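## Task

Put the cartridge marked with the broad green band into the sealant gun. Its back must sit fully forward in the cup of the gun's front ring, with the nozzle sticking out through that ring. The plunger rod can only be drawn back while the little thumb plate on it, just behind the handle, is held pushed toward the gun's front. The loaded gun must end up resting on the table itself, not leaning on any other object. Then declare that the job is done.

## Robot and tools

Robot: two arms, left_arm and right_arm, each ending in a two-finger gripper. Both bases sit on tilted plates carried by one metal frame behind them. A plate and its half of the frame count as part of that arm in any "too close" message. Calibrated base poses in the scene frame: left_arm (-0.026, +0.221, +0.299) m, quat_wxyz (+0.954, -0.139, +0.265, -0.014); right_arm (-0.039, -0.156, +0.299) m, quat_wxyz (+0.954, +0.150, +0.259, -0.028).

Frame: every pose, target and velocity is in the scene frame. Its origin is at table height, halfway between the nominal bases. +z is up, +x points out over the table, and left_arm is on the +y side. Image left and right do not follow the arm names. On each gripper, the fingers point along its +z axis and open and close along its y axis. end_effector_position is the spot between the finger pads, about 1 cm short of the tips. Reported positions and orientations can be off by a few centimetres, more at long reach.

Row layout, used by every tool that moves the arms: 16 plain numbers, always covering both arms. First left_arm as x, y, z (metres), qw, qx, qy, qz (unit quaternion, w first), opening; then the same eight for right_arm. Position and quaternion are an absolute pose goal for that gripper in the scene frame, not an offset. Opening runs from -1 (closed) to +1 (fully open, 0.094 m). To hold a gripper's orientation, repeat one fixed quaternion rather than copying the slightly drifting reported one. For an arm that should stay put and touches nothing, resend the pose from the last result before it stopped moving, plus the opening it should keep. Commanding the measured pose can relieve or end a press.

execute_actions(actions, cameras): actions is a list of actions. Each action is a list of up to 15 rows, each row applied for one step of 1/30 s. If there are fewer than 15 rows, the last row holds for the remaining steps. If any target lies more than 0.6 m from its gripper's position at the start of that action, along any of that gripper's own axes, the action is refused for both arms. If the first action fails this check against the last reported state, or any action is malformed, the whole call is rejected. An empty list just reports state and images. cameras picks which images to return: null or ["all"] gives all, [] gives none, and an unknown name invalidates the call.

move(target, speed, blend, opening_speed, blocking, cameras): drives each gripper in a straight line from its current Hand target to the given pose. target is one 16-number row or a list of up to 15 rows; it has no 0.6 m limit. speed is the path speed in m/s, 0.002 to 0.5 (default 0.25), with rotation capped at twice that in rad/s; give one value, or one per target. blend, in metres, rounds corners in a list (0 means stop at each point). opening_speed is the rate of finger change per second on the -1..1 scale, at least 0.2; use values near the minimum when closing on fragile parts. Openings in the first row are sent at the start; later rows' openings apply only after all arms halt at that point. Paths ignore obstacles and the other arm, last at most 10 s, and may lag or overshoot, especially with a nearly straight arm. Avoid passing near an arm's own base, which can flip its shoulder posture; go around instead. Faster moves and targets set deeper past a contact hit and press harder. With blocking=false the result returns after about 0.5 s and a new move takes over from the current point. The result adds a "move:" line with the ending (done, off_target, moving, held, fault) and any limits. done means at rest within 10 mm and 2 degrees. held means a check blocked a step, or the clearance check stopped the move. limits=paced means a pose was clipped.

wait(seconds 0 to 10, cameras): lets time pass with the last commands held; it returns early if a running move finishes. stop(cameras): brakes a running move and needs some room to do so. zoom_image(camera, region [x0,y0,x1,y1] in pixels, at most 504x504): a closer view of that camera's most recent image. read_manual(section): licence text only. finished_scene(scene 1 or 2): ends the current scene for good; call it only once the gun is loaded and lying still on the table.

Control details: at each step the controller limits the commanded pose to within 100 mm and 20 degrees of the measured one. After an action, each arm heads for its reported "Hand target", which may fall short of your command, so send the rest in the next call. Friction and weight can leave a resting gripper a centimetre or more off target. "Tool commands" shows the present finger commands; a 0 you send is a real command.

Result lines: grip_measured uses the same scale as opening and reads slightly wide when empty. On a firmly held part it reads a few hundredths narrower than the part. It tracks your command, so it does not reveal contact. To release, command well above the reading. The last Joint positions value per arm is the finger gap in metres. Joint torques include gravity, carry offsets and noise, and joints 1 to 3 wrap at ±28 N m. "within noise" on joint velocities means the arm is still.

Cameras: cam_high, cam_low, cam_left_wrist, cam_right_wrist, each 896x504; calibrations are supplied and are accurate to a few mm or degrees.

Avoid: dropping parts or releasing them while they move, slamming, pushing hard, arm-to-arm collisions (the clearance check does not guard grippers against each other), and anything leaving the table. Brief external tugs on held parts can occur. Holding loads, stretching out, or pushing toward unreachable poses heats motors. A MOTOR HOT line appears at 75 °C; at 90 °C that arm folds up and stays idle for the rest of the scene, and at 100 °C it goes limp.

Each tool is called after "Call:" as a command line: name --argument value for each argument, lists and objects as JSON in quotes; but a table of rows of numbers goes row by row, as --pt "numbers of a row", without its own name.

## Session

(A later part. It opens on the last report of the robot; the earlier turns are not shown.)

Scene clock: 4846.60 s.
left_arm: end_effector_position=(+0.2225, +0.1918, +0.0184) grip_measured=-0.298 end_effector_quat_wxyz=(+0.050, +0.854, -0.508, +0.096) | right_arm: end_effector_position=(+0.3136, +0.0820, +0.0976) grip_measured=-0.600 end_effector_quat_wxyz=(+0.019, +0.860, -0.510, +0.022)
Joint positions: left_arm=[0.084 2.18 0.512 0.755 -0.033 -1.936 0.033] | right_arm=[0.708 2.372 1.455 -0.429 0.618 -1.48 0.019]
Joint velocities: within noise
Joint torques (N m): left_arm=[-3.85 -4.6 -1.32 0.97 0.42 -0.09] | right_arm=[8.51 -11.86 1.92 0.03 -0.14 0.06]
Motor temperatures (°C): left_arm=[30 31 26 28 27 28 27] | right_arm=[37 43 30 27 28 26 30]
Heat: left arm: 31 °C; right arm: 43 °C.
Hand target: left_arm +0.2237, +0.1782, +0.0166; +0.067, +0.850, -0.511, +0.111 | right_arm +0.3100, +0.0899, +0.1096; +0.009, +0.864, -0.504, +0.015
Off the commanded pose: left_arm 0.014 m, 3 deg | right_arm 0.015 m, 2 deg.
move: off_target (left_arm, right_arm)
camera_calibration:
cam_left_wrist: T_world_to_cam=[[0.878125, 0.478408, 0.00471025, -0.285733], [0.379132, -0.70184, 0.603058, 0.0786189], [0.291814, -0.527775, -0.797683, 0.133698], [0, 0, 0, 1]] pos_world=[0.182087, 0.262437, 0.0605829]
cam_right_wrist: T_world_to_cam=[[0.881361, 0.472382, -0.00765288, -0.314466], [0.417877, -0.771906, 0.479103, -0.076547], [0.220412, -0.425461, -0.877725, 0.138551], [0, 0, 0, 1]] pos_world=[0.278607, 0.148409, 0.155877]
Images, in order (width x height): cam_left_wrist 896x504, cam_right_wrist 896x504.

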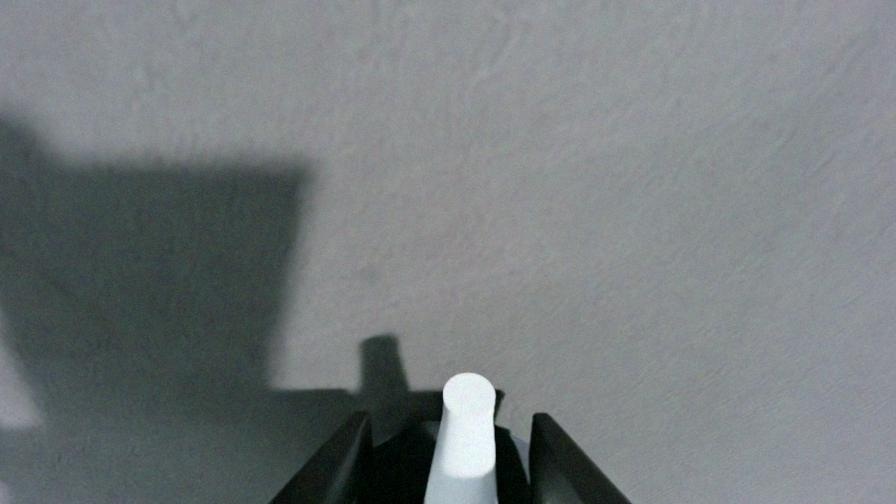

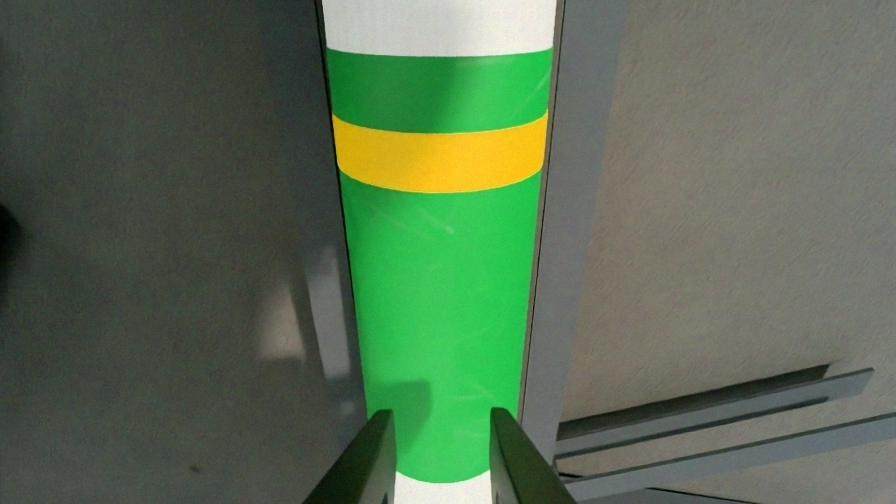

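Call:
move --pt "0.197 0.237 0.016 -0.0672 -0.8498 0.5106 -0.1119 -0.3 0.36 -0.03 0.15 -0.0088 -0.8637 0.5037 -0.0151 0.4" --pt "0.170 0.260 0.03 -0.0672 -0.8498 0.5106 -0.1119 -0.3 0.36 -0.03 0.15 -0.0088 -0.8637 0.5037 -0.0151 0.4" --pt "0.170 0.260 0.15 -0.0672 -0.8498 0.5106 -0.1119 -0.3 0.38 -0.06 0.15 -0.0088 -0.8637 0.5037 -0.0151 0.4" --speed 0.12 --cameras '["cam_left_wrist","cam_right_wrist"]'

Call:
move --pt "0.22 0.20 0.16 0 -0.259 0.966 0 -0.3 0.39 -0.10 0.15 -0.0088 -0.8637 0.5037 -0.0151 0.4" --pt "0.30 0.11 0.13 0 -0.259 0.966 0 -0.3 0.39 -0.10 0.15 -0.0088 -0.8637 0.5037 -0.0151 0.4" --speed 0.15 --cameras '["cam_left_wrist","cam_high"]'

Scene clock: 4861.30 s.
left_arm: end_effector_position=(+0.1685, +0.2604, +0.1479) grip_measured=-0.298 end_effector_quat_wxyz=(+0.066, +0.852, -0.507, +0.112) | right_arm: end_effector_position=(+0.3663, -0.0583, +0.1368) grip_measured=+0.398 end_effector_quat_wxyz=(+0.025, +0.867, -0.497, +0.009)
Joint positions: left_arm=[0.447 1.224 0.165 0.115 0.232 -1.643 0.033] | right_arm=[0.428 2.004 1.293 -0.49 0.521 -1.813 0.066]
Joint velocities: within noise
Joint torques (N m): left_arm=[-0.66 -5.05 1.77 0.4 0.09 0.02] | right_arm=[4.46 -12.11 5.19 0.05 -0.13 -0.08]
Motor temperatures (°C): left_arm=[30 31 26 28 27 28 27] | right_arm=[37 45 30 27 28 26 30]
Heat: left arm: 31 °C; right arm: 45 °C.
Hand target: left_arm +0.1699, +0.2600, +0.1499; +0.067, +0.850, -0.511, +0.112 | right_arm +0.3798, -0.0600, +0.1500; +0.009, +0.864, -0.504, +0.015
Off the commanded pose: left_arm 0.003 m, 0 deg | right_arm 0.019 m, 2 deg.
move: off_target (right_arm)
camera_calibration:
cam_left_wrist: T_world_to_cam=[[0.879511, 0.475834, -0.00650255, -0.269624], [0.370365, -0.675857, 0.637219, 0.0588586], [0.298816, -0.562849, -0.770656, 0.292941], [0, 0, 0, 1]] pos_world=[0.127803, 0.332958, 0.186497]
cam_right_wrist: T_world_to_cam=[[0.866989, 0.497328, -0.0315477, -0.284335], [0.45321, -0.760588, 0.464873, -0.235991], [0.2072, -0.417337, -0.884815, 0.108011], [0, 0, 0, 1]] pos_world=[0.331089, 0.00699328, 0.196305]
Images, in order (width x height): cam_left_wrist 896x504, cam_right_wrist 896x504.

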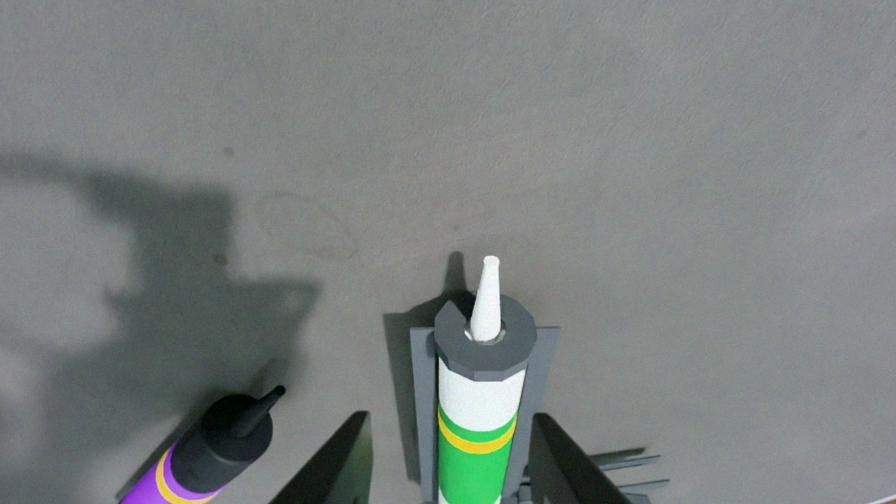

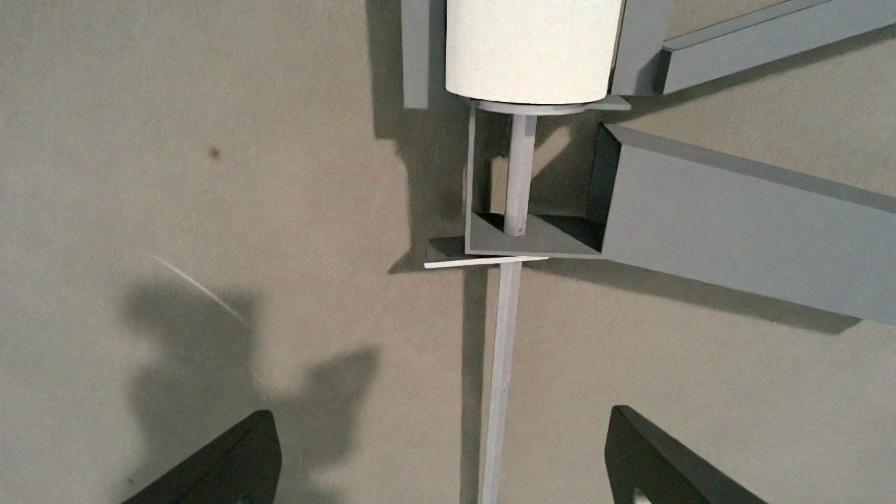

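Scene clock: 4868.13 s.
left_arm: end_effector_position=(+0.3075, +0.1129, +0.1345) grip_measured=-0.298 end_effector_quat_wxyz=(+0.011, -0.266, +0.964, -0.011) | right_arm: end_effector_position=(+0.3806, -0.0967, +0.1380) grip_measured=+0.398 end_effector_quat_wxyz=(+0.022, +0.866, -0.499, +0.009)
Joint positions: left_arm=[-0.402 1.818 0.894 -0.205 -0.457 -0.858 0.033] | right_arm=[0.332 1.95 1.293 -0.49 0.48 -1.914 0.066]
Joint velocities: within noise
Joint torques (N m): left_arm=[-5.09 -5.79 3.54 0.4 -0.11 -0.13] | right_arm=[3.73 -12.52 4.23 0.09 -0.13 -0.06]
Motor temperatures (°C): left_arm=[30 31 27 27 27 28 27] | right_arm=[36 46 31 27 28 26 29]
Heat: left arm: 31 °C; right arm: 46 °C.
Hand target: left_arm +0.3000, +0.1102, +0.1303; +0.000, -0.259, +0.966, +0.000 | right_arm +0.3899, -0.1001, +0.1498; +0.009, +0.864, -0.504, +0.015
Off the commanded pose: left_arm 0.009 m, 2 deg | right_arm 0.016 m, 2 deg.
move: off_target (right_arm)
camera_calibration:
cam_left_wrist: T_world_to_cam=[[0.513627, -0.857806, 0.018873, -0.0621302], [-0.789008, -0.463562, 0.403207, 0.280182], [-0.337125, -0.221989, -0.914914, 0.334508], [0, 0, 0, 1]] pos_world=[0.365748, 0.150843, 0.194247]
Images, in order (width x height): cam_high 896x504, cam_left_wrist 896x504.

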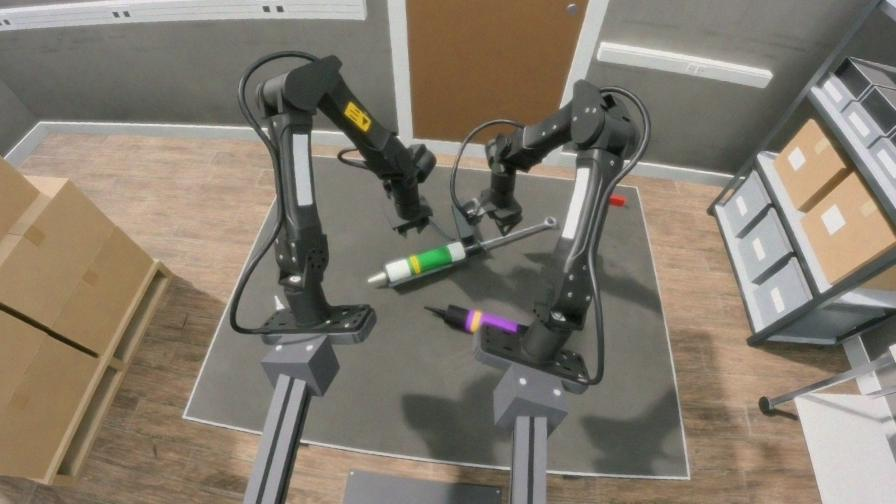

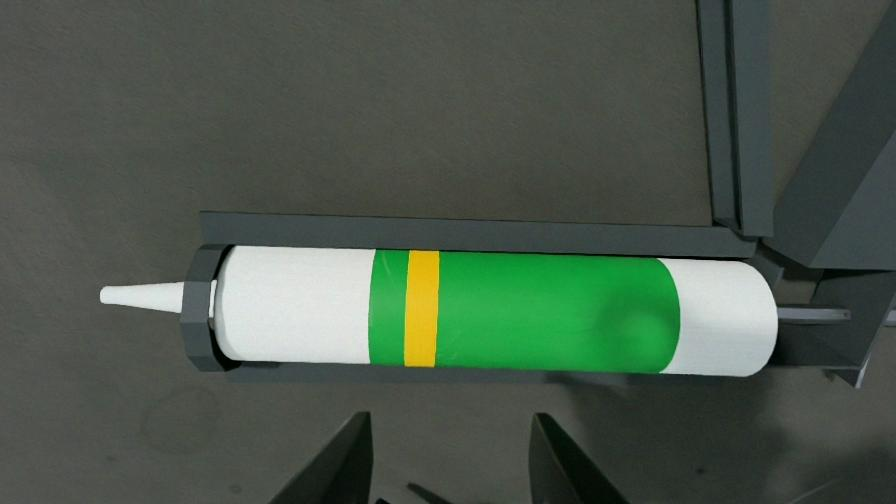

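Call:
zoom_image --camera "cam_left_wrist" --region '[90, 190, 390, 400]'

Call:
zoom_image --camera "cam_left_wrist" --region '[640, 190, 896, 400]'

Scaled by 1.680.

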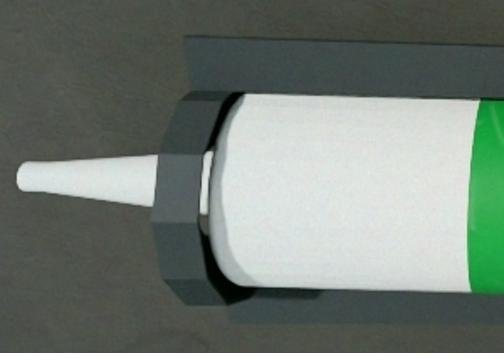

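Scaled by 1.969.

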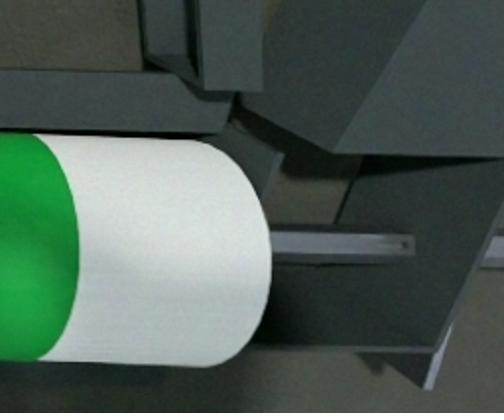

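Call:
move --target '[0.20, 0.16, 0.14, 0, -0.259, 0.966, 0, -0.3, 0.39, -0.10, 0.15, -0.0088, -0.8637, 0.5037, -0.0151, 0.4]' --speed 0.15 --cameras '["cam_left_wrist"]'

Call:
zoom_image --camera "cam_left_wrist" --region '[250, 100, 600, 360]'

Scene clock: 4895.27 s.
left_arm: end_effector_position=(+0.1945, +0.1599, +0.1382) grip_measured=-0.298 end_effector_quat_wxyz=(-0.009, -0.257, +0.966, +0.006) | right_arm: end_effector_position=(+0.3806, -0.0967, +0.1380) grip_measured=+0.398 end_effector_quat_wxyz=(+0.022, +0.866, -0.499, +0.009)
Joint positions: left_arm=[-0.382 1.61 0.421 0.011 -0.455 -0.843 0.033] | right_arm=[0.332 1.95 1.293 -0.49 0.48 -1.914 0.066]
Joint velocities: within noise
Joint torques (N m): left_arm=[-2.1 -6.56 1.03 0.58 0.01 0.11] | right_arm=[3.78 -12.45 4.26 0.09 -0.11 -0.08]
Motor temperatures (°C): left_arm=[30 31 27 27 27 28 27] | right_arm=[35 49 31 26 28 26 29]
Heat: left arm: 31 °C; right arm: 49 °C.
Hand target: left_arm +0.2001, +0.1600, +0.1400; +0.000, -0.259, +0.966, +0.000 | right_arm +0.3899, -0.1001, +0.1498; +0.009, +0.864, -0.504, +0.015
Off the commanded pose: left_arm 0.006 m, 1 deg | right_arm 0.016 m, 2 deg.
move: off_target (right_arm)
camera_calibration:
cam_left_wrist: T_world_to_cam=[[0.496529, -0.867691, -0.0239071, 0.0469507], [-0.778567, -0.457368, 0.429708, 0.20467], [-0.383788, -0.194749, -0.902651, 0.313269], [0, 0, 0, 1]] pos_world=[0.256266, 0.195357, 0.195947]
Images, in order (width x height): cam_left_wrist 896x504.

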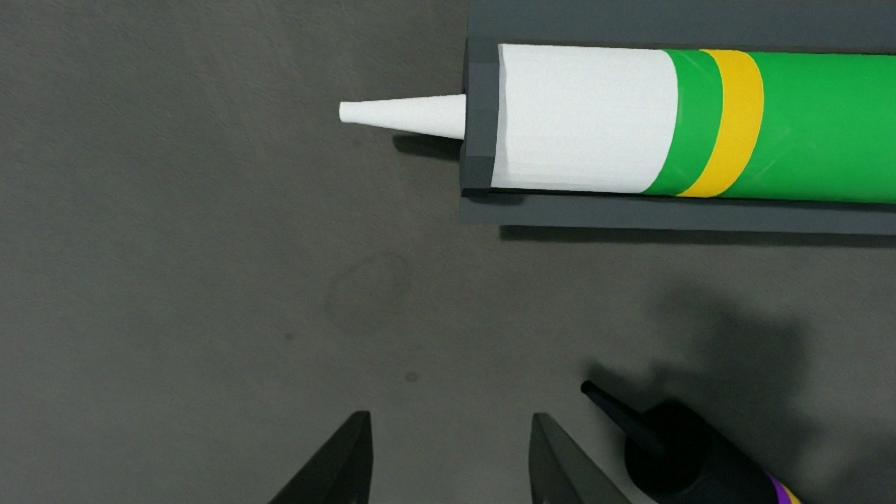

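Scaled by 1.440.

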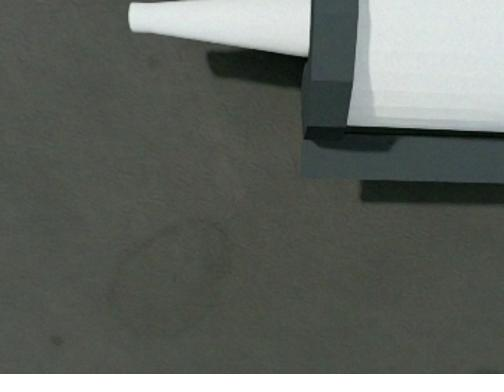

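Call:
move --pt "0.22 0.20 0.16 0 -0.259 0.966 0 -0.3 0.39 -0.10 0.15 -0.0088 -0.8637 0.5037 -0.0151 0.4" --pt "0.275 0.193 0.09 -0.3697 -0.2391 0.8924 -0.0990 -0.3 0.39 -0.10 0.15 -0.0088 -0.8637 0.5037 -0.0151 0.4" --speed 0.15 --cameras '["cam_left_wrist"]'

Call:
zoom_image --camera "cam_left_wrist" --region '[150, 0, 650, 300]'

Scene clock: 4914.70 s.
left_arm: end_effector_position=(+0.2823, +0.1960, +0.0959) grip_measured=-0.298 end_effector_quat_wxyz=(-0.354, -0.244, +0.898, -0.097) | right_arm: end_effector_position=(+0.3806, -0.0967, +0.1380) grip_measured=+0.398 end_effector_quat_wxyz=(+0.022, +0.866, -0.499, +0.009)
Joint positions: left_arm=[0.09 2.17 1.492 -1.008 0.098 -0.451 0.033] | right_arm=[0.332 1.95 1.293 -0.49 0.48 -1.914 0.066]
Joint velocities: within noise
Joint torques (N m): left_arm=[-2.56 -7.99 3.21 -1.05 0.23 0.11] | right_arm=[3.74 -12.41 4.29 0.11 -0.12 -0.07]
Motor temperatures (°C): left_arm=[30 31 27 27 27 28 27] | right_arm=[35 49 31 26 28 26 29]
Heat: left arm: 31 °C; right arm: 49 °C.
Hand target: left_arm +0.2750, +0.1931, +0.0902; -0.369, -0.239, +0.892, -0.099 | right_arm +0.3899, -0.1001, +0.1498; +0.009, +0.864, -0.504, +0.015
Off the commanded pose: left_arm 0.010 m, 2 deg | right_arm 0.016 m, 2 deg.
move: off_target (right_arm)
camera_calibration:
cam_left_wrist: T_world_to_cam=[[0.50342, -0.864028, -0.00488642, 0.0291912], [-0.325177, -0.194696, 0.925394, 0.0806637], [-0.800517, -0.464273, -0.378976, 0.436015], [0, 0, 0, 1]] pos_world=[0.360572, 0.243357, 0.0907361]
Images, in order (width x height): cam_left_wrist 896x504.

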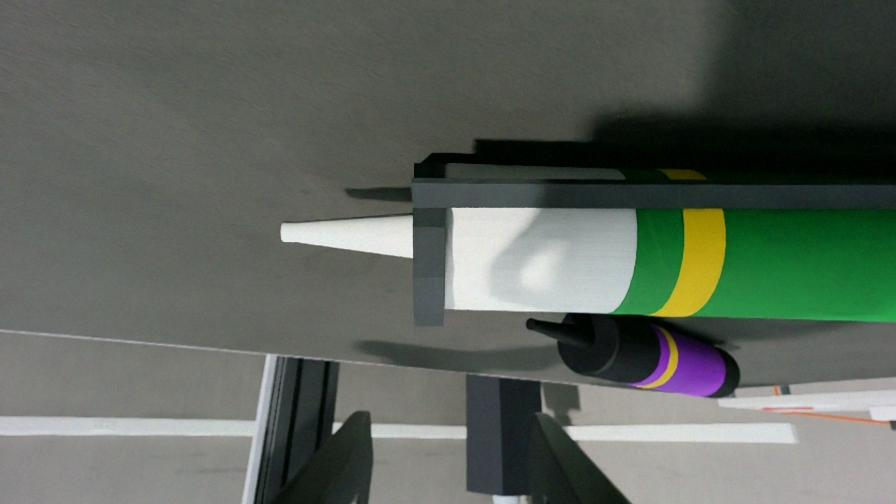

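Scaled by 1.008.

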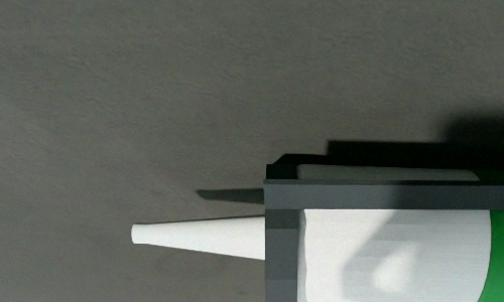

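Call:
move --pt "0.275 0.193 0.10 -0.3697 -0.2391 0.8924 -0.0990 -0.3 0.36 -0.24 0.20 -0.0088 -0.8637 0.5037 -0.0151 0.4" --pt "0.345 0.065 0.10 -0.3697 -0.2391 0.8924 -0.0990 -0.3 0.36 -0.24 0.20 -0.0088 -0.8637 0.5037 -0.0151 0.4" --speed 0.15 --cameras '["cam_left_wrist","cam_high"]'

Scene clock: 4978.90 s.
left_arm: end_effector_position=(+0.3547, +0.0711, +0.1072) grip_measured=-0.298 end_effector_quat_wxyz=(-0.353, -0.240, +0.898, -0.105) | right_arm: end_effector_position=(+0.3578, -0.2392, +0.1910) grip_measured=+0.398 end_effector_quat_wxyz=(+0.050, +0.835, -0.548, +0.009)
Joint positions: left_arm=[-0.194 2.439 2.018 -1.225 0.136 -0.722 0.033] | right_arm=[0.021 1.61 1.178 -0.626 0.384 -2.086 0.066]
Joint velocities: within noise
Joint torques (N m): left_arm=[-5.91 -9.14 4.92 -0.79 0.3 -0.11] | right_arm=[2 -11.3 4.34 0.02 -0.07 -0.08]
Motor temperatures (°C): left_arm=[30 32 27 29 27 28 27] | right_arm=[34 50 31 26 28 26 28]
Heat: left arm: 32 °C; right arm: 50 °C.
Hand target: left_arm +0.3450, +0.0653, +0.1003; -0.369, -0.239, +0.893, -0.099 | right_arm +0.3601, -0.2395, +0.1999; +0.041, +0.836, -0.548, +0.011
Off the commanded pose: left_arm 0.014 m, 2 deg | right_arm 0.009 m, 8 deg.
joint sent to its limit (right arm) — joint 6 (wrist roll), lower limit. The joint targets are off in orientation, not in position.
move: off_target (left_arm, right_arm)
camera_calibration:
cam_left_wrist: T_world_to_cam=[[0.501672, -0.864954, 0.0134267, -0.116386], [-0.333248, -0.178913, 0.925708, 0.0711815], [-0.798293, -0.468876, -0.378, 0.4397], [0, 0, 0, 1]] pos_world=[0.433118, 0.118231, 0.101876]
Images, in order (width x height): cam_high 896x504, cam_left_wrist 896x504.

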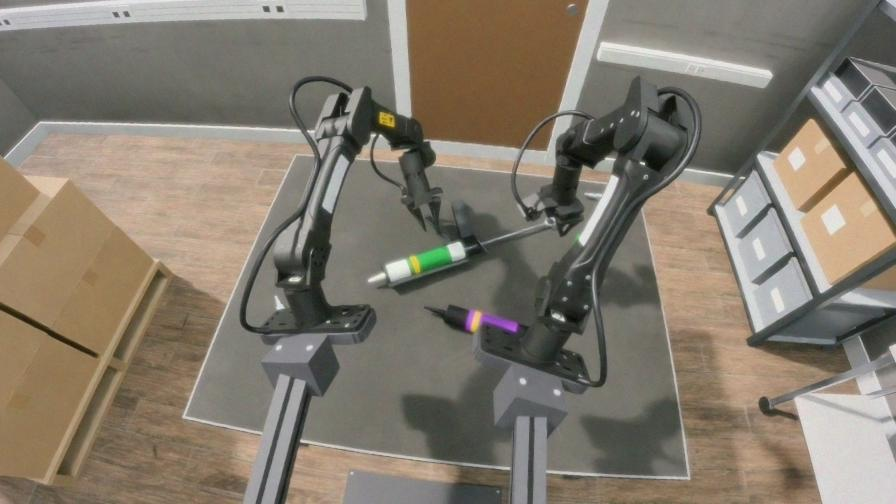

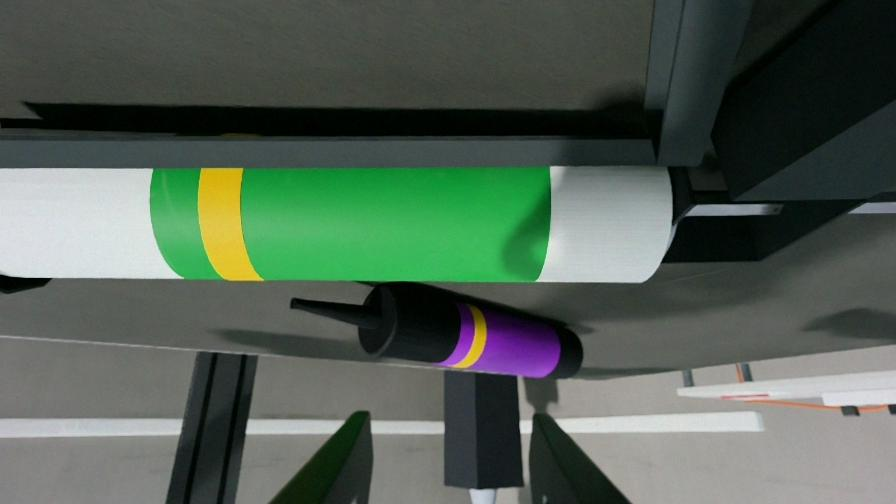

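Call:
zoom_image --camera "cam_left_wrist" --region '[600, 100, 800, 300]'

Call:
move --pt "0.33 0.09 0.15 -0.3697 -0.2391 0.8924 -0.0990 -0.3 0.36 -0.24 0.20 -0.0088 -0.8637 0.5037 -0.0151 0.4" --pt "0.34 0.035 0.14 0 -0.259 0.966 0 -0.3 0.36 -0.24 0.20 -0.0088 -0.8637 0.5037 -0.0151 0.4" --speed 0.15 --cameras '["cam_left_wrist"]'

Call:
zoom_image --camera "cam_left_wrist" --region '[500, 100, 800, 400]'

Scaled by 2.520.

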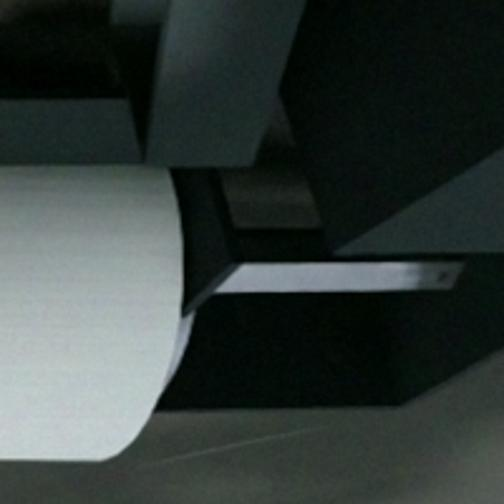

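Scene clock: 5022.30 s.
left_arm: end_effector_position=(+0.3373, +0.0377, +0.1337) grip_measured=-0.298 end_effector_quat_wxyz=(-0.011, -0.255, +0.967, +0.006) | right_arm: end_effector_position=(+0.3576, -0.2392, +0.1910) grip_measured=+0.398 end_effector_quat_wxyz=(+0.050, +0.835, -0.548, +0.009)
Joint positions: left_arm=[-0.545 2.071 1.276 -0.466 -0.508 -1.014 0.033] | right_arm=[0.021 1.61 1.178 -0.627 0.384 -2.086 0.066]
Joint velocities: within noise
Joint torques (N m): left_arm=[-6.97 -11.08 2.51 0.6 -0.11 -0.16] | right_arm=[2 -11.32 4.45 0.06 -0.09 -0.06]
Motor temperatures (°C): left_arm=[30 34 28 29 27 28 27] | right_arm=[34 45 31 26 28 26 28]
Heat: left arm: 34 °C; right arm: 45 °C.
Hand target: left_arm +0.3400, +0.0350, +0.1400; +0.000, -0.259, +0.966, +0.000 | right_arm +0.3600, -0.2396, +0.1999; +0.041, +0.836, -0.547, +0.011
Off the commanded pose: left_arm 0.007 m, 1 deg | right_arm 0.009 m, 8 deg.
joint sent to its limit (right arm) — joint 6 (wrist roll), lower limit. The joint targets are off in orientation, not in position.
move: off_target (right_arm)
camera_calibration:
cam_left_wrist: T_world_to_cam=[[0.493118, -0.86965, -0.0233147, -0.128872], [-0.778926, -0.453293, 0.433359, 0.261332], [-0.387439, -0.195537, -0.90092, 0.341238], [0, 0, 0, 1]] pos_world=[0.399316, 0.0731113, 0.191173]
Images, in order (width x height): cam_left_wrist 896x504.

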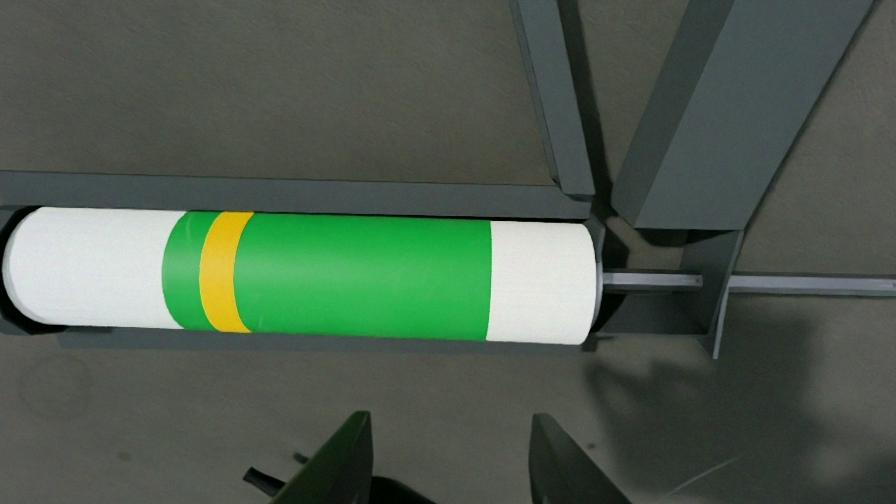

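Scaled by 1.680.

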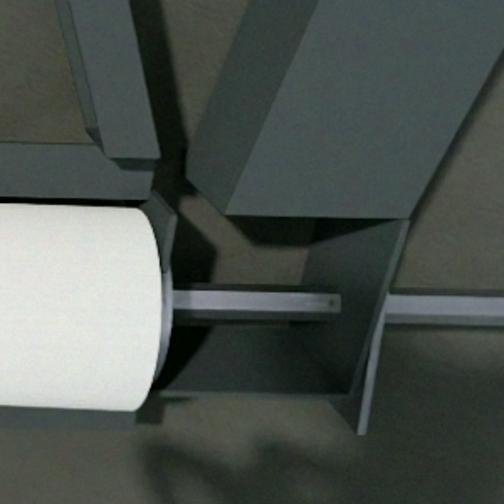

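Call:
move --pt "0.22 0.20 0.16 0 -0.259 0.966 0 -0.3 0.36 -0.24 0.20 -0.0088 -0.8637 0.5037 -0.0151 0.2" --pt "0.165 0.240 0.14 -0.0662 -0.8542 0.5031 -0.1124 -0.3 0.415 -0.12 0.13 -0.0088 -0.8637 0.5037 -0.0151 0.2" --speed 0.18 --cameras '["cam_left_wrist","cam_right_wrist"]'

Call:
zoom_image --camera "cam_left_wrist" --region '[350, 200, 650, 450]'

Scene clock: 5114.60 s.
left_arm: end_effector_position=(+0.1685, +0.2409, +0.1409) grip_measured=-0.298 end_effector_quat_wxyz=(+0.062, +0.851, -0.509, +0.114) | right_arm: end_effector_position=(+0.4120, -0.1300, +0.1330) grip_measured=+0.202 end_effector_quat_wxyz=(+0.011, +0.861, -0.508, +0.015)
Joint positions: left_arm=[0.322 1.297 0.121 0.259 0.156 -1.741 0.033] | right_arm=[0.234 1.966 1.393 -0.508 0.426 -2.001 0.056]
Joint velocities: within noise
Joint torques (N m): left_arm=[0.05 -2.95 -0.06 0.77 0.14 -0.13] | right_arm=[5.3 -8.49 5.45 0.3 0.06 0.07]
Motor temperatures (°C): left_arm=[31 33 27 28 26 28 27] | right_arm=[33 44 31 26 28 26 27]
Heat: left arm: 33 °C; right arm: 44 °C.
Hand target: left_arm +0.1649, +0.2400, +0.1401; +0.066, +0.854, -0.503, +0.112 | right_arm +0.4147, -0.1200, +0.1302; +0.009, +0.864, -0.504, +0.015
Off the commanded pose: left_arm 0.004 m, 1 deg | right_arm 0.011 m, 1 deg.
move: off_target (right_arm)
camera_calibration:
cam_left_wrist: T_world_to_cam=[[0.881301, 0.472543, 0.00346682, -0.261277], [0.362175, -0.680138, 0.637371, 0.0524903], [0.303543, -0.56046, -0.770549, 0.275174], [0, 0, 0, 1]] pos_world=[0.127726, 0.313389, 0.179485]
cam_right_wrist: T_world_to_cam=[[0.878874, 0.477052, -0.00132588, -0.29999], [0.423733, -0.779363, 0.461567, -0.299285], [0.219158, -0.406221, -0.887104, 0.0620964], [0, 0, 0, 1]] pos_world=[0.376862, -0.0649154, 0.192828]
Images, in order (width x height): cam_left_wrist 896x504, cam_right_wrist 896x504.

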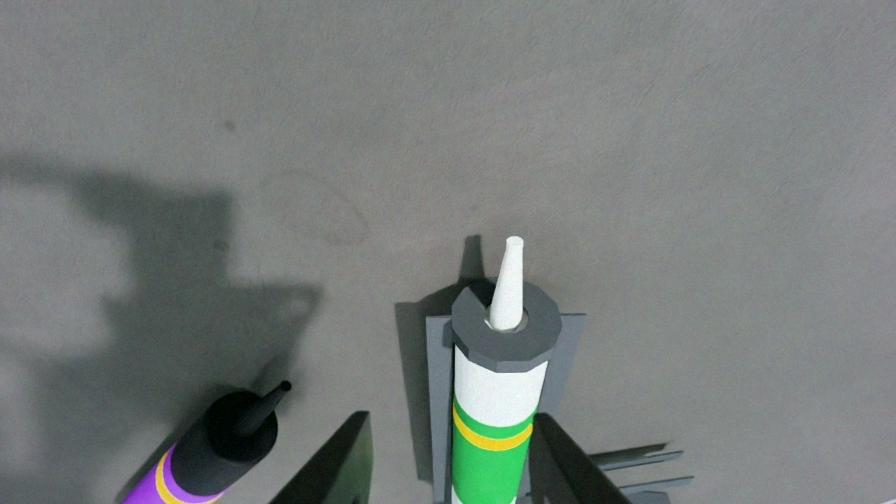

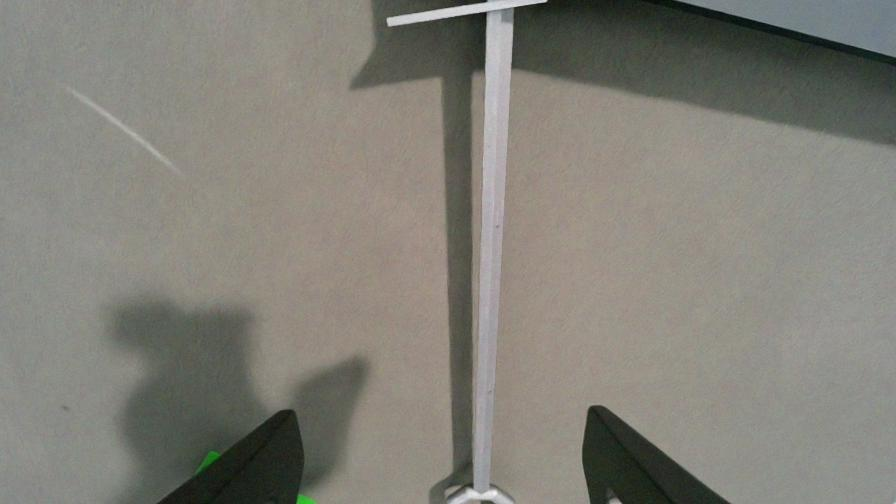

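Scaled by 1.680.

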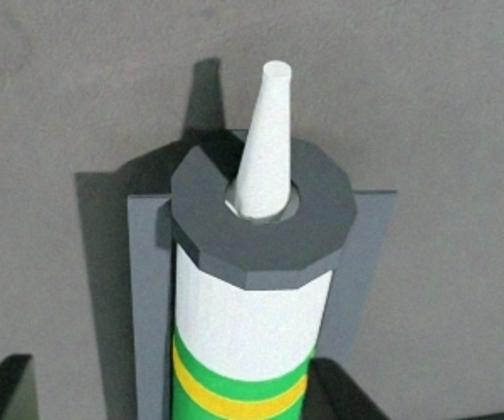

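Call:
move --pt "0.204 0.220 0.10 -0.0662 -0.8542 0.5031 -0.1124 -0.3 0.419 -0.107 0.08 -0.0088 -0.8637 0.5037 -0.0151 0.2" --pt "0.206 0.219 0.016 -0.0662 -0.8542 0.5031 -0.1124 -0.3 0.419 -0.110 0.028 -0.0088 -0.8637 0.5037 -0.0151 0.2" --speed 0.1 --cameras '["cam_left_wrist","cam_right_wrist"]'

Scene clock: 5138.00 s.
left_arm: end_effector_position=(+0.2107, +0.2200, +0.0204) grip_measured=-0.298 end_effector_quat_wxyz=(+0.062, +0.856, -0.500, +0.116) | right_arm: end_effector_position=(+0.4202, -0.1139, +0.0356) grip_measured=+0.202 end_effector_quat_wxyz=(+0.013, +0.862, -0.507, +0.022)
Joint positions: left_arm=[0.234 2.17 0.462 0.806 0.103 -1.833 0.033] | right_arm=[0.186 2.271 1.518 -0.298 0.413 -2.054 0.056]
Joint velocities: within noise
Joint torques (N m): left_arm=[-0.99 -4.49 -2.22 0.8 0.13 0.09] | right_arm=[4.14 -9.22 4.29 0.33 -0.12 -0.03]
Motor temperatures (°C): left_arm=[30 32 27 28 26 28 27] | right_arm=[34 42 32 26 28 26 27]
Heat: left arm: 32 °C; right arm: 42 °C.
Hand target: left_arm +0.2060, +0.2190, +0.0162; +0.066, +0.854, -0.503, +0.112 | right_arm +0.4187, -0.1101, +0.0282; +0.009, +0.864, -0.504, +0.015
Off the commanded pose: left_arm 0.007 m, 1 deg | right_arm 0.009 m, 1 deg.
move: done
camera_calibration:
cam_left_wrist: T_world_to_cam=[[0.870864, 0.491515, 0.00292877, -0.290194], [0.376388, -0.670692, 0.639144, 0.0947046], [0.316113, -0.555505, -0.769082, 0.153945], [0, 0, 0, 1]] pos_world=[0.16841, 0.291669, 0.058716]
cam_right_wrist: T_world_to_cam=[[0.87738, 0.479784, 0.00345167, -0.314225], [0.421291, -0.773817, 0.472992, -0.244069], [0.229605, -0.413539, -0.88106, -0.0250574], [0, 0, 0, 1]] pos_world=[0.384272, -0.048467, 0.0944504]
Images, in order (width x height): cam_left_wrist 896x504, cam_right_wrist 896x504.

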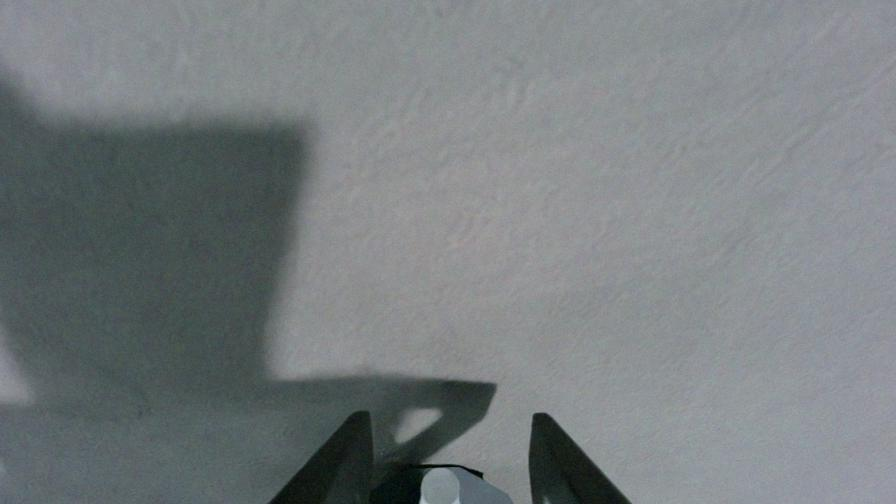

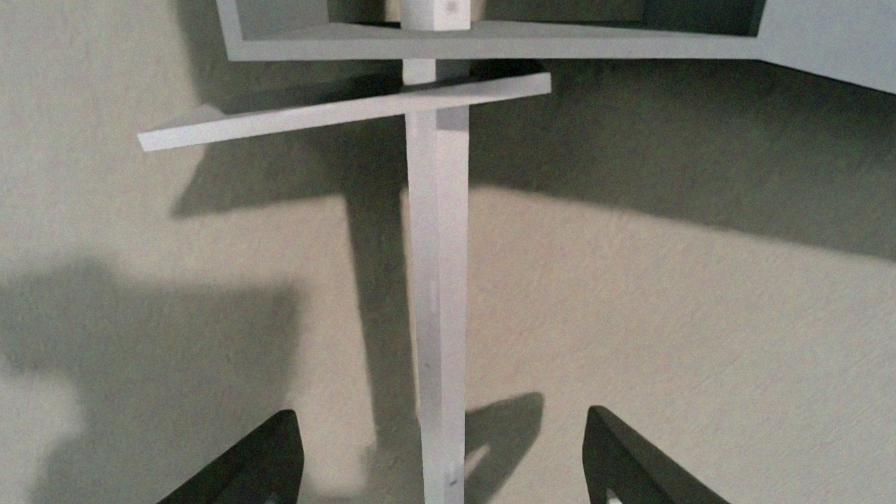

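Call:
move --pt "0.212 0.208 0.016 -0.0662 -0.8542 0.5031 -0.1124 -0.3 0.419 -0.110 0.028 -0.0088 -0.8637 0.5037 -0.0151 -0.87" --pt "0.224 0.189 0.016 -0.0662 -0.8542 0.5031 -0.1124 -0.3 0.410 -0.094 0.028 -0.0088 -0.8637 0.5037 -0.0151 -0.87" --speed 0.04 --cameras '["cam_left_wrist","cam_right_wrist"]'

Call:
move --pt "0.234 0.172 0.016 -0.0662 -0.8542 0.5031 -0.1124 -0.3 0.399 -0.074 0.028 -0.0088 -0.8637 0.5037 -0.0151 -0.87" --pt "0.244 0.154 0.016 -0.0662 -0.8542 0.5031 -0.1124 -0.3 0.388 -0.055 0.028 -0.0088 -0.8637 0.5037 -0.0151 -0.87" --speed 0.04 --cameras '["cam_left_wrist","cam_right_wrist"]'

Scene clock: 5149.60 s.
left_arm: end_effector_position=(+0.2325, +0.1962, +0.0206) grip_measured=-0.298 end_effector_quat_wxyz=(+0.052, +0.854, -0.503, +0.122) | right_arm: end_effector_position=(+0.4207, -0.1134, +0.0358) grip_measured=-0.870 end_effector_quat_wxyz=(+0.015, +0.858, -0.512, +0.028)
Joint positions: left_arm=[0.119 2.17 0.509 0.787 0.024 -1.914 0.033] | right_arm=[0.191 2.271 1.512 -0.286 0.425 -2.04 0.006]
Joint velocities: left_arm=[within noise] | right_arm=[0.012 -0.022 -0.022 -0.022 0.037 -0.022 -0.005]
Joint torques (N m): left_arm=[-3.04 -4.81 -1.54 0.66 0.11 -0.18] | right_arm=[6.61 -8.98 1.91 0.42 -0.08 0.12]
Motor temperatures (°C): left_arm=[30 32 27 28 26 28 27] | right_arm=[33 43 31 26 28 26 27]
Heat: left arm: 32 °C; right arm: 43 °C.
Hand target: left_arm +0.2239, +0.1893, +0.0165; +0.066, +0.854, -0.503, +0.112 | right_arm +0.4096, -0.0945, +0.0287; +0.009, +0.864, -0.504, +0.015
Off the commanded pose: left_arm 0.012 m, 2 deg | right_arm 0.024 m, 2 deg.
move: off_target (left_arm, right_arm)
camera_calibration:
cam_left_wrist: T_world_to_cam=[[0.872206, 0.488368, 0.0274385, -0.297657], [0.360121, -0.6791, 0.639638, 0.075895], [0.331012, -0.548015, -0.768186, 0.129101], [0, 0, 0, 1]] pos_world=[0.189553, 0.267656, 0.0587957]
cam_right_wrist: T_world_to_cam=[[0.883541, 0.46831, 0.00646733, -0.318972], [0.407063, -0.774671, 0.483926, -0.238496], [0.231637, -0.424936, -0.875085, -0.0271326], [0, 0, 0, 1]] pos_world=[0.385192, -0.0469081, 0.0937341]
Images, in order (width x height): cam_left_wrist 896x504, cam_right_wrist 896x504.

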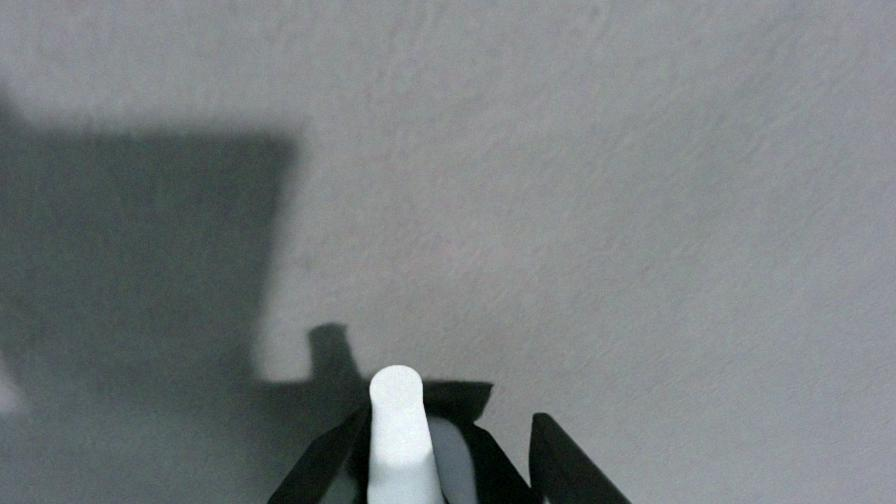

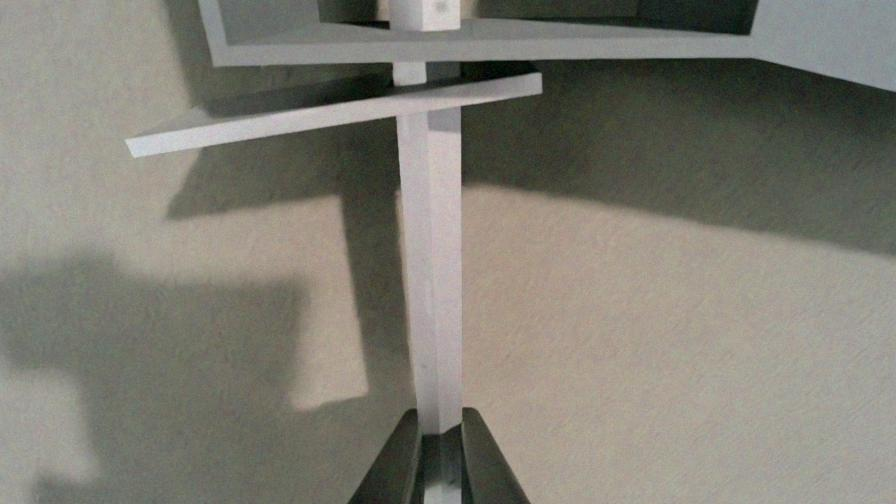

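Scene clock: 5151.27 s.
left_arm: end_effector_position=(+0.2251, +0.1887, +0.0164) grip_measured=-0.298 end_effector_quat_wxyz=(+0.029, +0.860, -0.506, +0.054) | right_arm: end_effector_position=(+0.4178, -0.1174, +0.0362) grip_measured=-0.866 end_effector_quat_wxyz=(+0.051, +0.842, -0.530, +0.082)
Joint positions: left_arm=[0.014 2.17 0.563 0.645 -0.159 -2.005 0.033] | right_arm=[0.227 2.275 1.451 -0.182 0.566 -1.984 0.006]
Joint velocities: within noise
Joint torques (N m): left_arm=[-6.49 -5.23 0.2 1.16 0.93 -0.28] | right_arm=[10.66 -8.2 0.81 -0.07 -0.99 0.4]
Motor temperatures (°C): left_arm=[30 32 27 28 27 28 27] | right_arm=[34 43 31 26 28 26 27]
Heat: left arm: 32 °C; right arm: 43 °C.
Hand target: left_arm +0.2425, +0.1555, +0.0192; +0.067, +0.854, -0.505, +0.109 | right_arm +0.3852, -0.0599, +0.0311; +0.013, +0.864, -0.504, +0.016
Off the commanded pose: left_arm 0.040 m, 8 deg | right_arm 0.070 m, 10 deg.
move: off_target (left_arm, right_arm)
camera_calibration:
cam_left_wrist: T_world_to_cam=[[0.873999, 0.485919, -0.00299646, -0.286914], [0.415073, -0.743337, 0.524562, 0.0777427], [0.252667, -0.45971, -0.851367, 0.126574], [0, 0, 0, 1]] pos_world=[0.186512, 0.255393, 0.0661204]
cam_right_wrist: T_world_to_cam=[[0.904568, 0.426304, 0.00471776, -0.328129], [0.340299, -0.728654, 0.594356, -0.21122], [0.256814, -0.53603, -0.804188, -0.0539106], [0, 0, 0, 1]] pos_world=[0.382538, -0.0429215, 0.0837337]
Images, in order (width x height): cam_left_wrist 896x504, cam_right_wrist 896x504.

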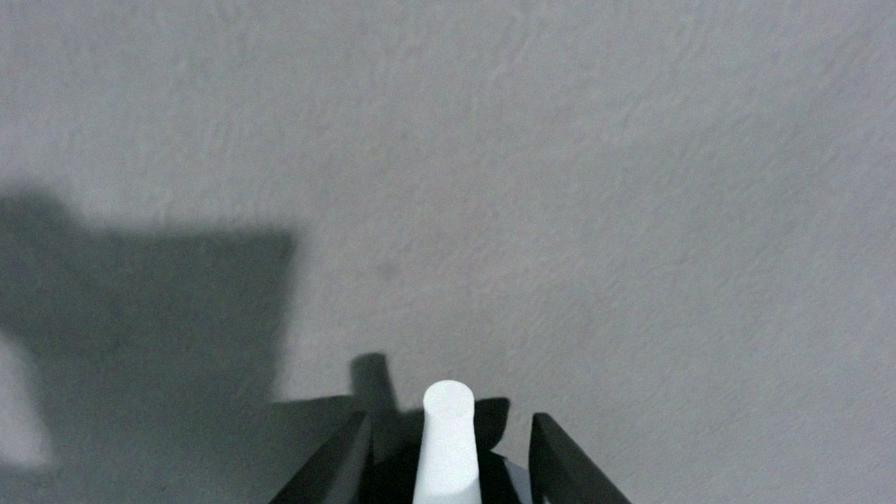

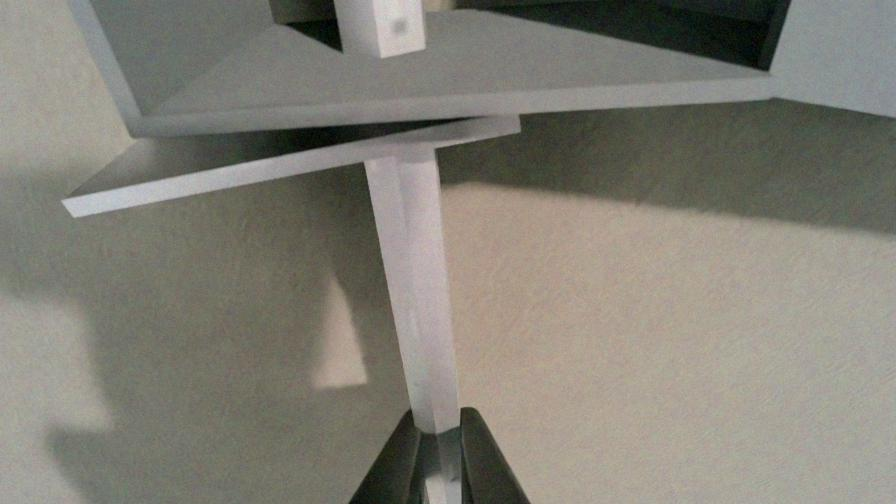

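Call:
move --pt "0.248 0.147 0.016 -0.1098 -0.8412 0.4955 -0.1865 -0.3 0.383 -0.046 0.028 0.0657 -0.8564 0.4995 0.1127 -0.95" --pt "0.252 0.140 0.016 -0.1098 -0.8412 0.4955 -0.1865 -0.3 0.376 -0.034 0.028 0.0657 -0.8564 0.4995 0.1127 -0.95" --speed 0.04 --cameras '["cam_left_wrist","cam_right_wrist"]'

Scene clock: 5184.80 s.
left_arm: end_effector_position=(+0.2178, +0.1807, +0.0128) grip_measured=-0.299 end_effector_quat_wxyz=(+0.078, +0.862, -0.491, +0.097) | right_arm: end_effector_position=(+0.4168, -0.1165, +0.0356) grip_measured=-0.878 end_effector_quat_wxyz=(+0.019, +0.849, -0.529, +0.010)
Joint positions: left_arm=[0.079 2.214 0.536 0.736 0.007 -1.983 0.033] | right_arm=[0.18 2.275 1.536 -0.34 0.408 -1.997 0.006]
Joint velocities: within noise
Joint torques (N m): left_arm=[-7.15 -5 0.47 1.63 1.25 -0.09] | right_arm=[9.63 -8.59 0.46 -0.45 -2.4 0.42]
Motor temperatures (°C): left_arm=[31 32 27 29 28 28 27] | right_arm=[37 42 31 26 30 26 28]
Heat: left arm: 32 °C; right arm: 42 °C.
Hand target: left_arm +0.2491, +0.1425, +0.0211; +0.112, +0.840, -0.498, +0.182 | right_arm +0.3726, -0.0419, +0.0358; -0.054, +0.856, -0.503, -0.108
Off the commanded pose: left_arm 0.053 m, 11 deg | right_arm 0.092 m, 17 deg.
move: off_target (left_arm, right_arm)
camera_calibration:
cam_left_wrist: T_world_to_cam=[[0.86173, 0.505221, -0.0466181, -0.276872], [0.419717, -0.658224, 0.624963, 0.0589732], [0.285059, -0.558116, -0.779261, 0.13144], [0, 0, 0, 1]] pos_world=[0.176369, 0.252058, 0.0526624]
cam_right_wrist: T_world_to_cam=[[0.90097, 0.433479, -0.0186833, -0.324451], [0.392419, -0.795748, 0.461295, -0.234662], [0.185094, -0.422944, -0.88705, -0.00766324], [0, 0, 0, 1]] pos_world=[0.385825, -0.0493303, 0.0953888]
Images, in order (width x height): cam_left_wrist 896x504, cam_right_wrist 896x504.

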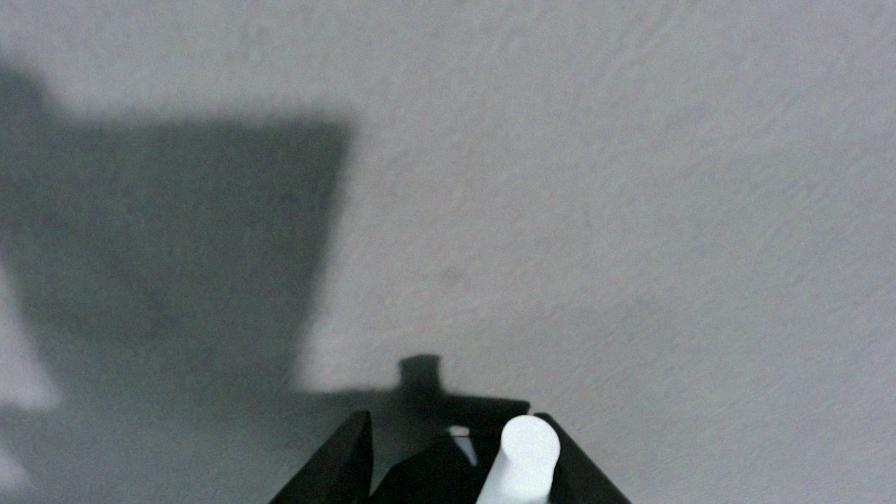

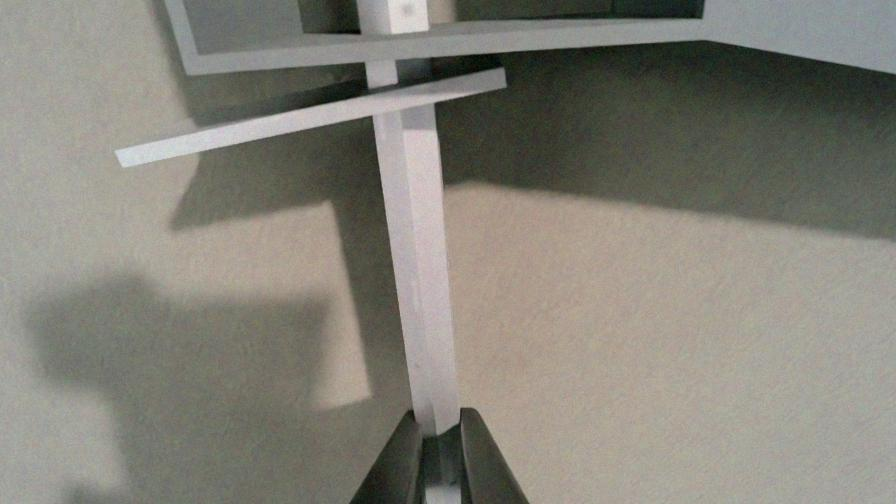

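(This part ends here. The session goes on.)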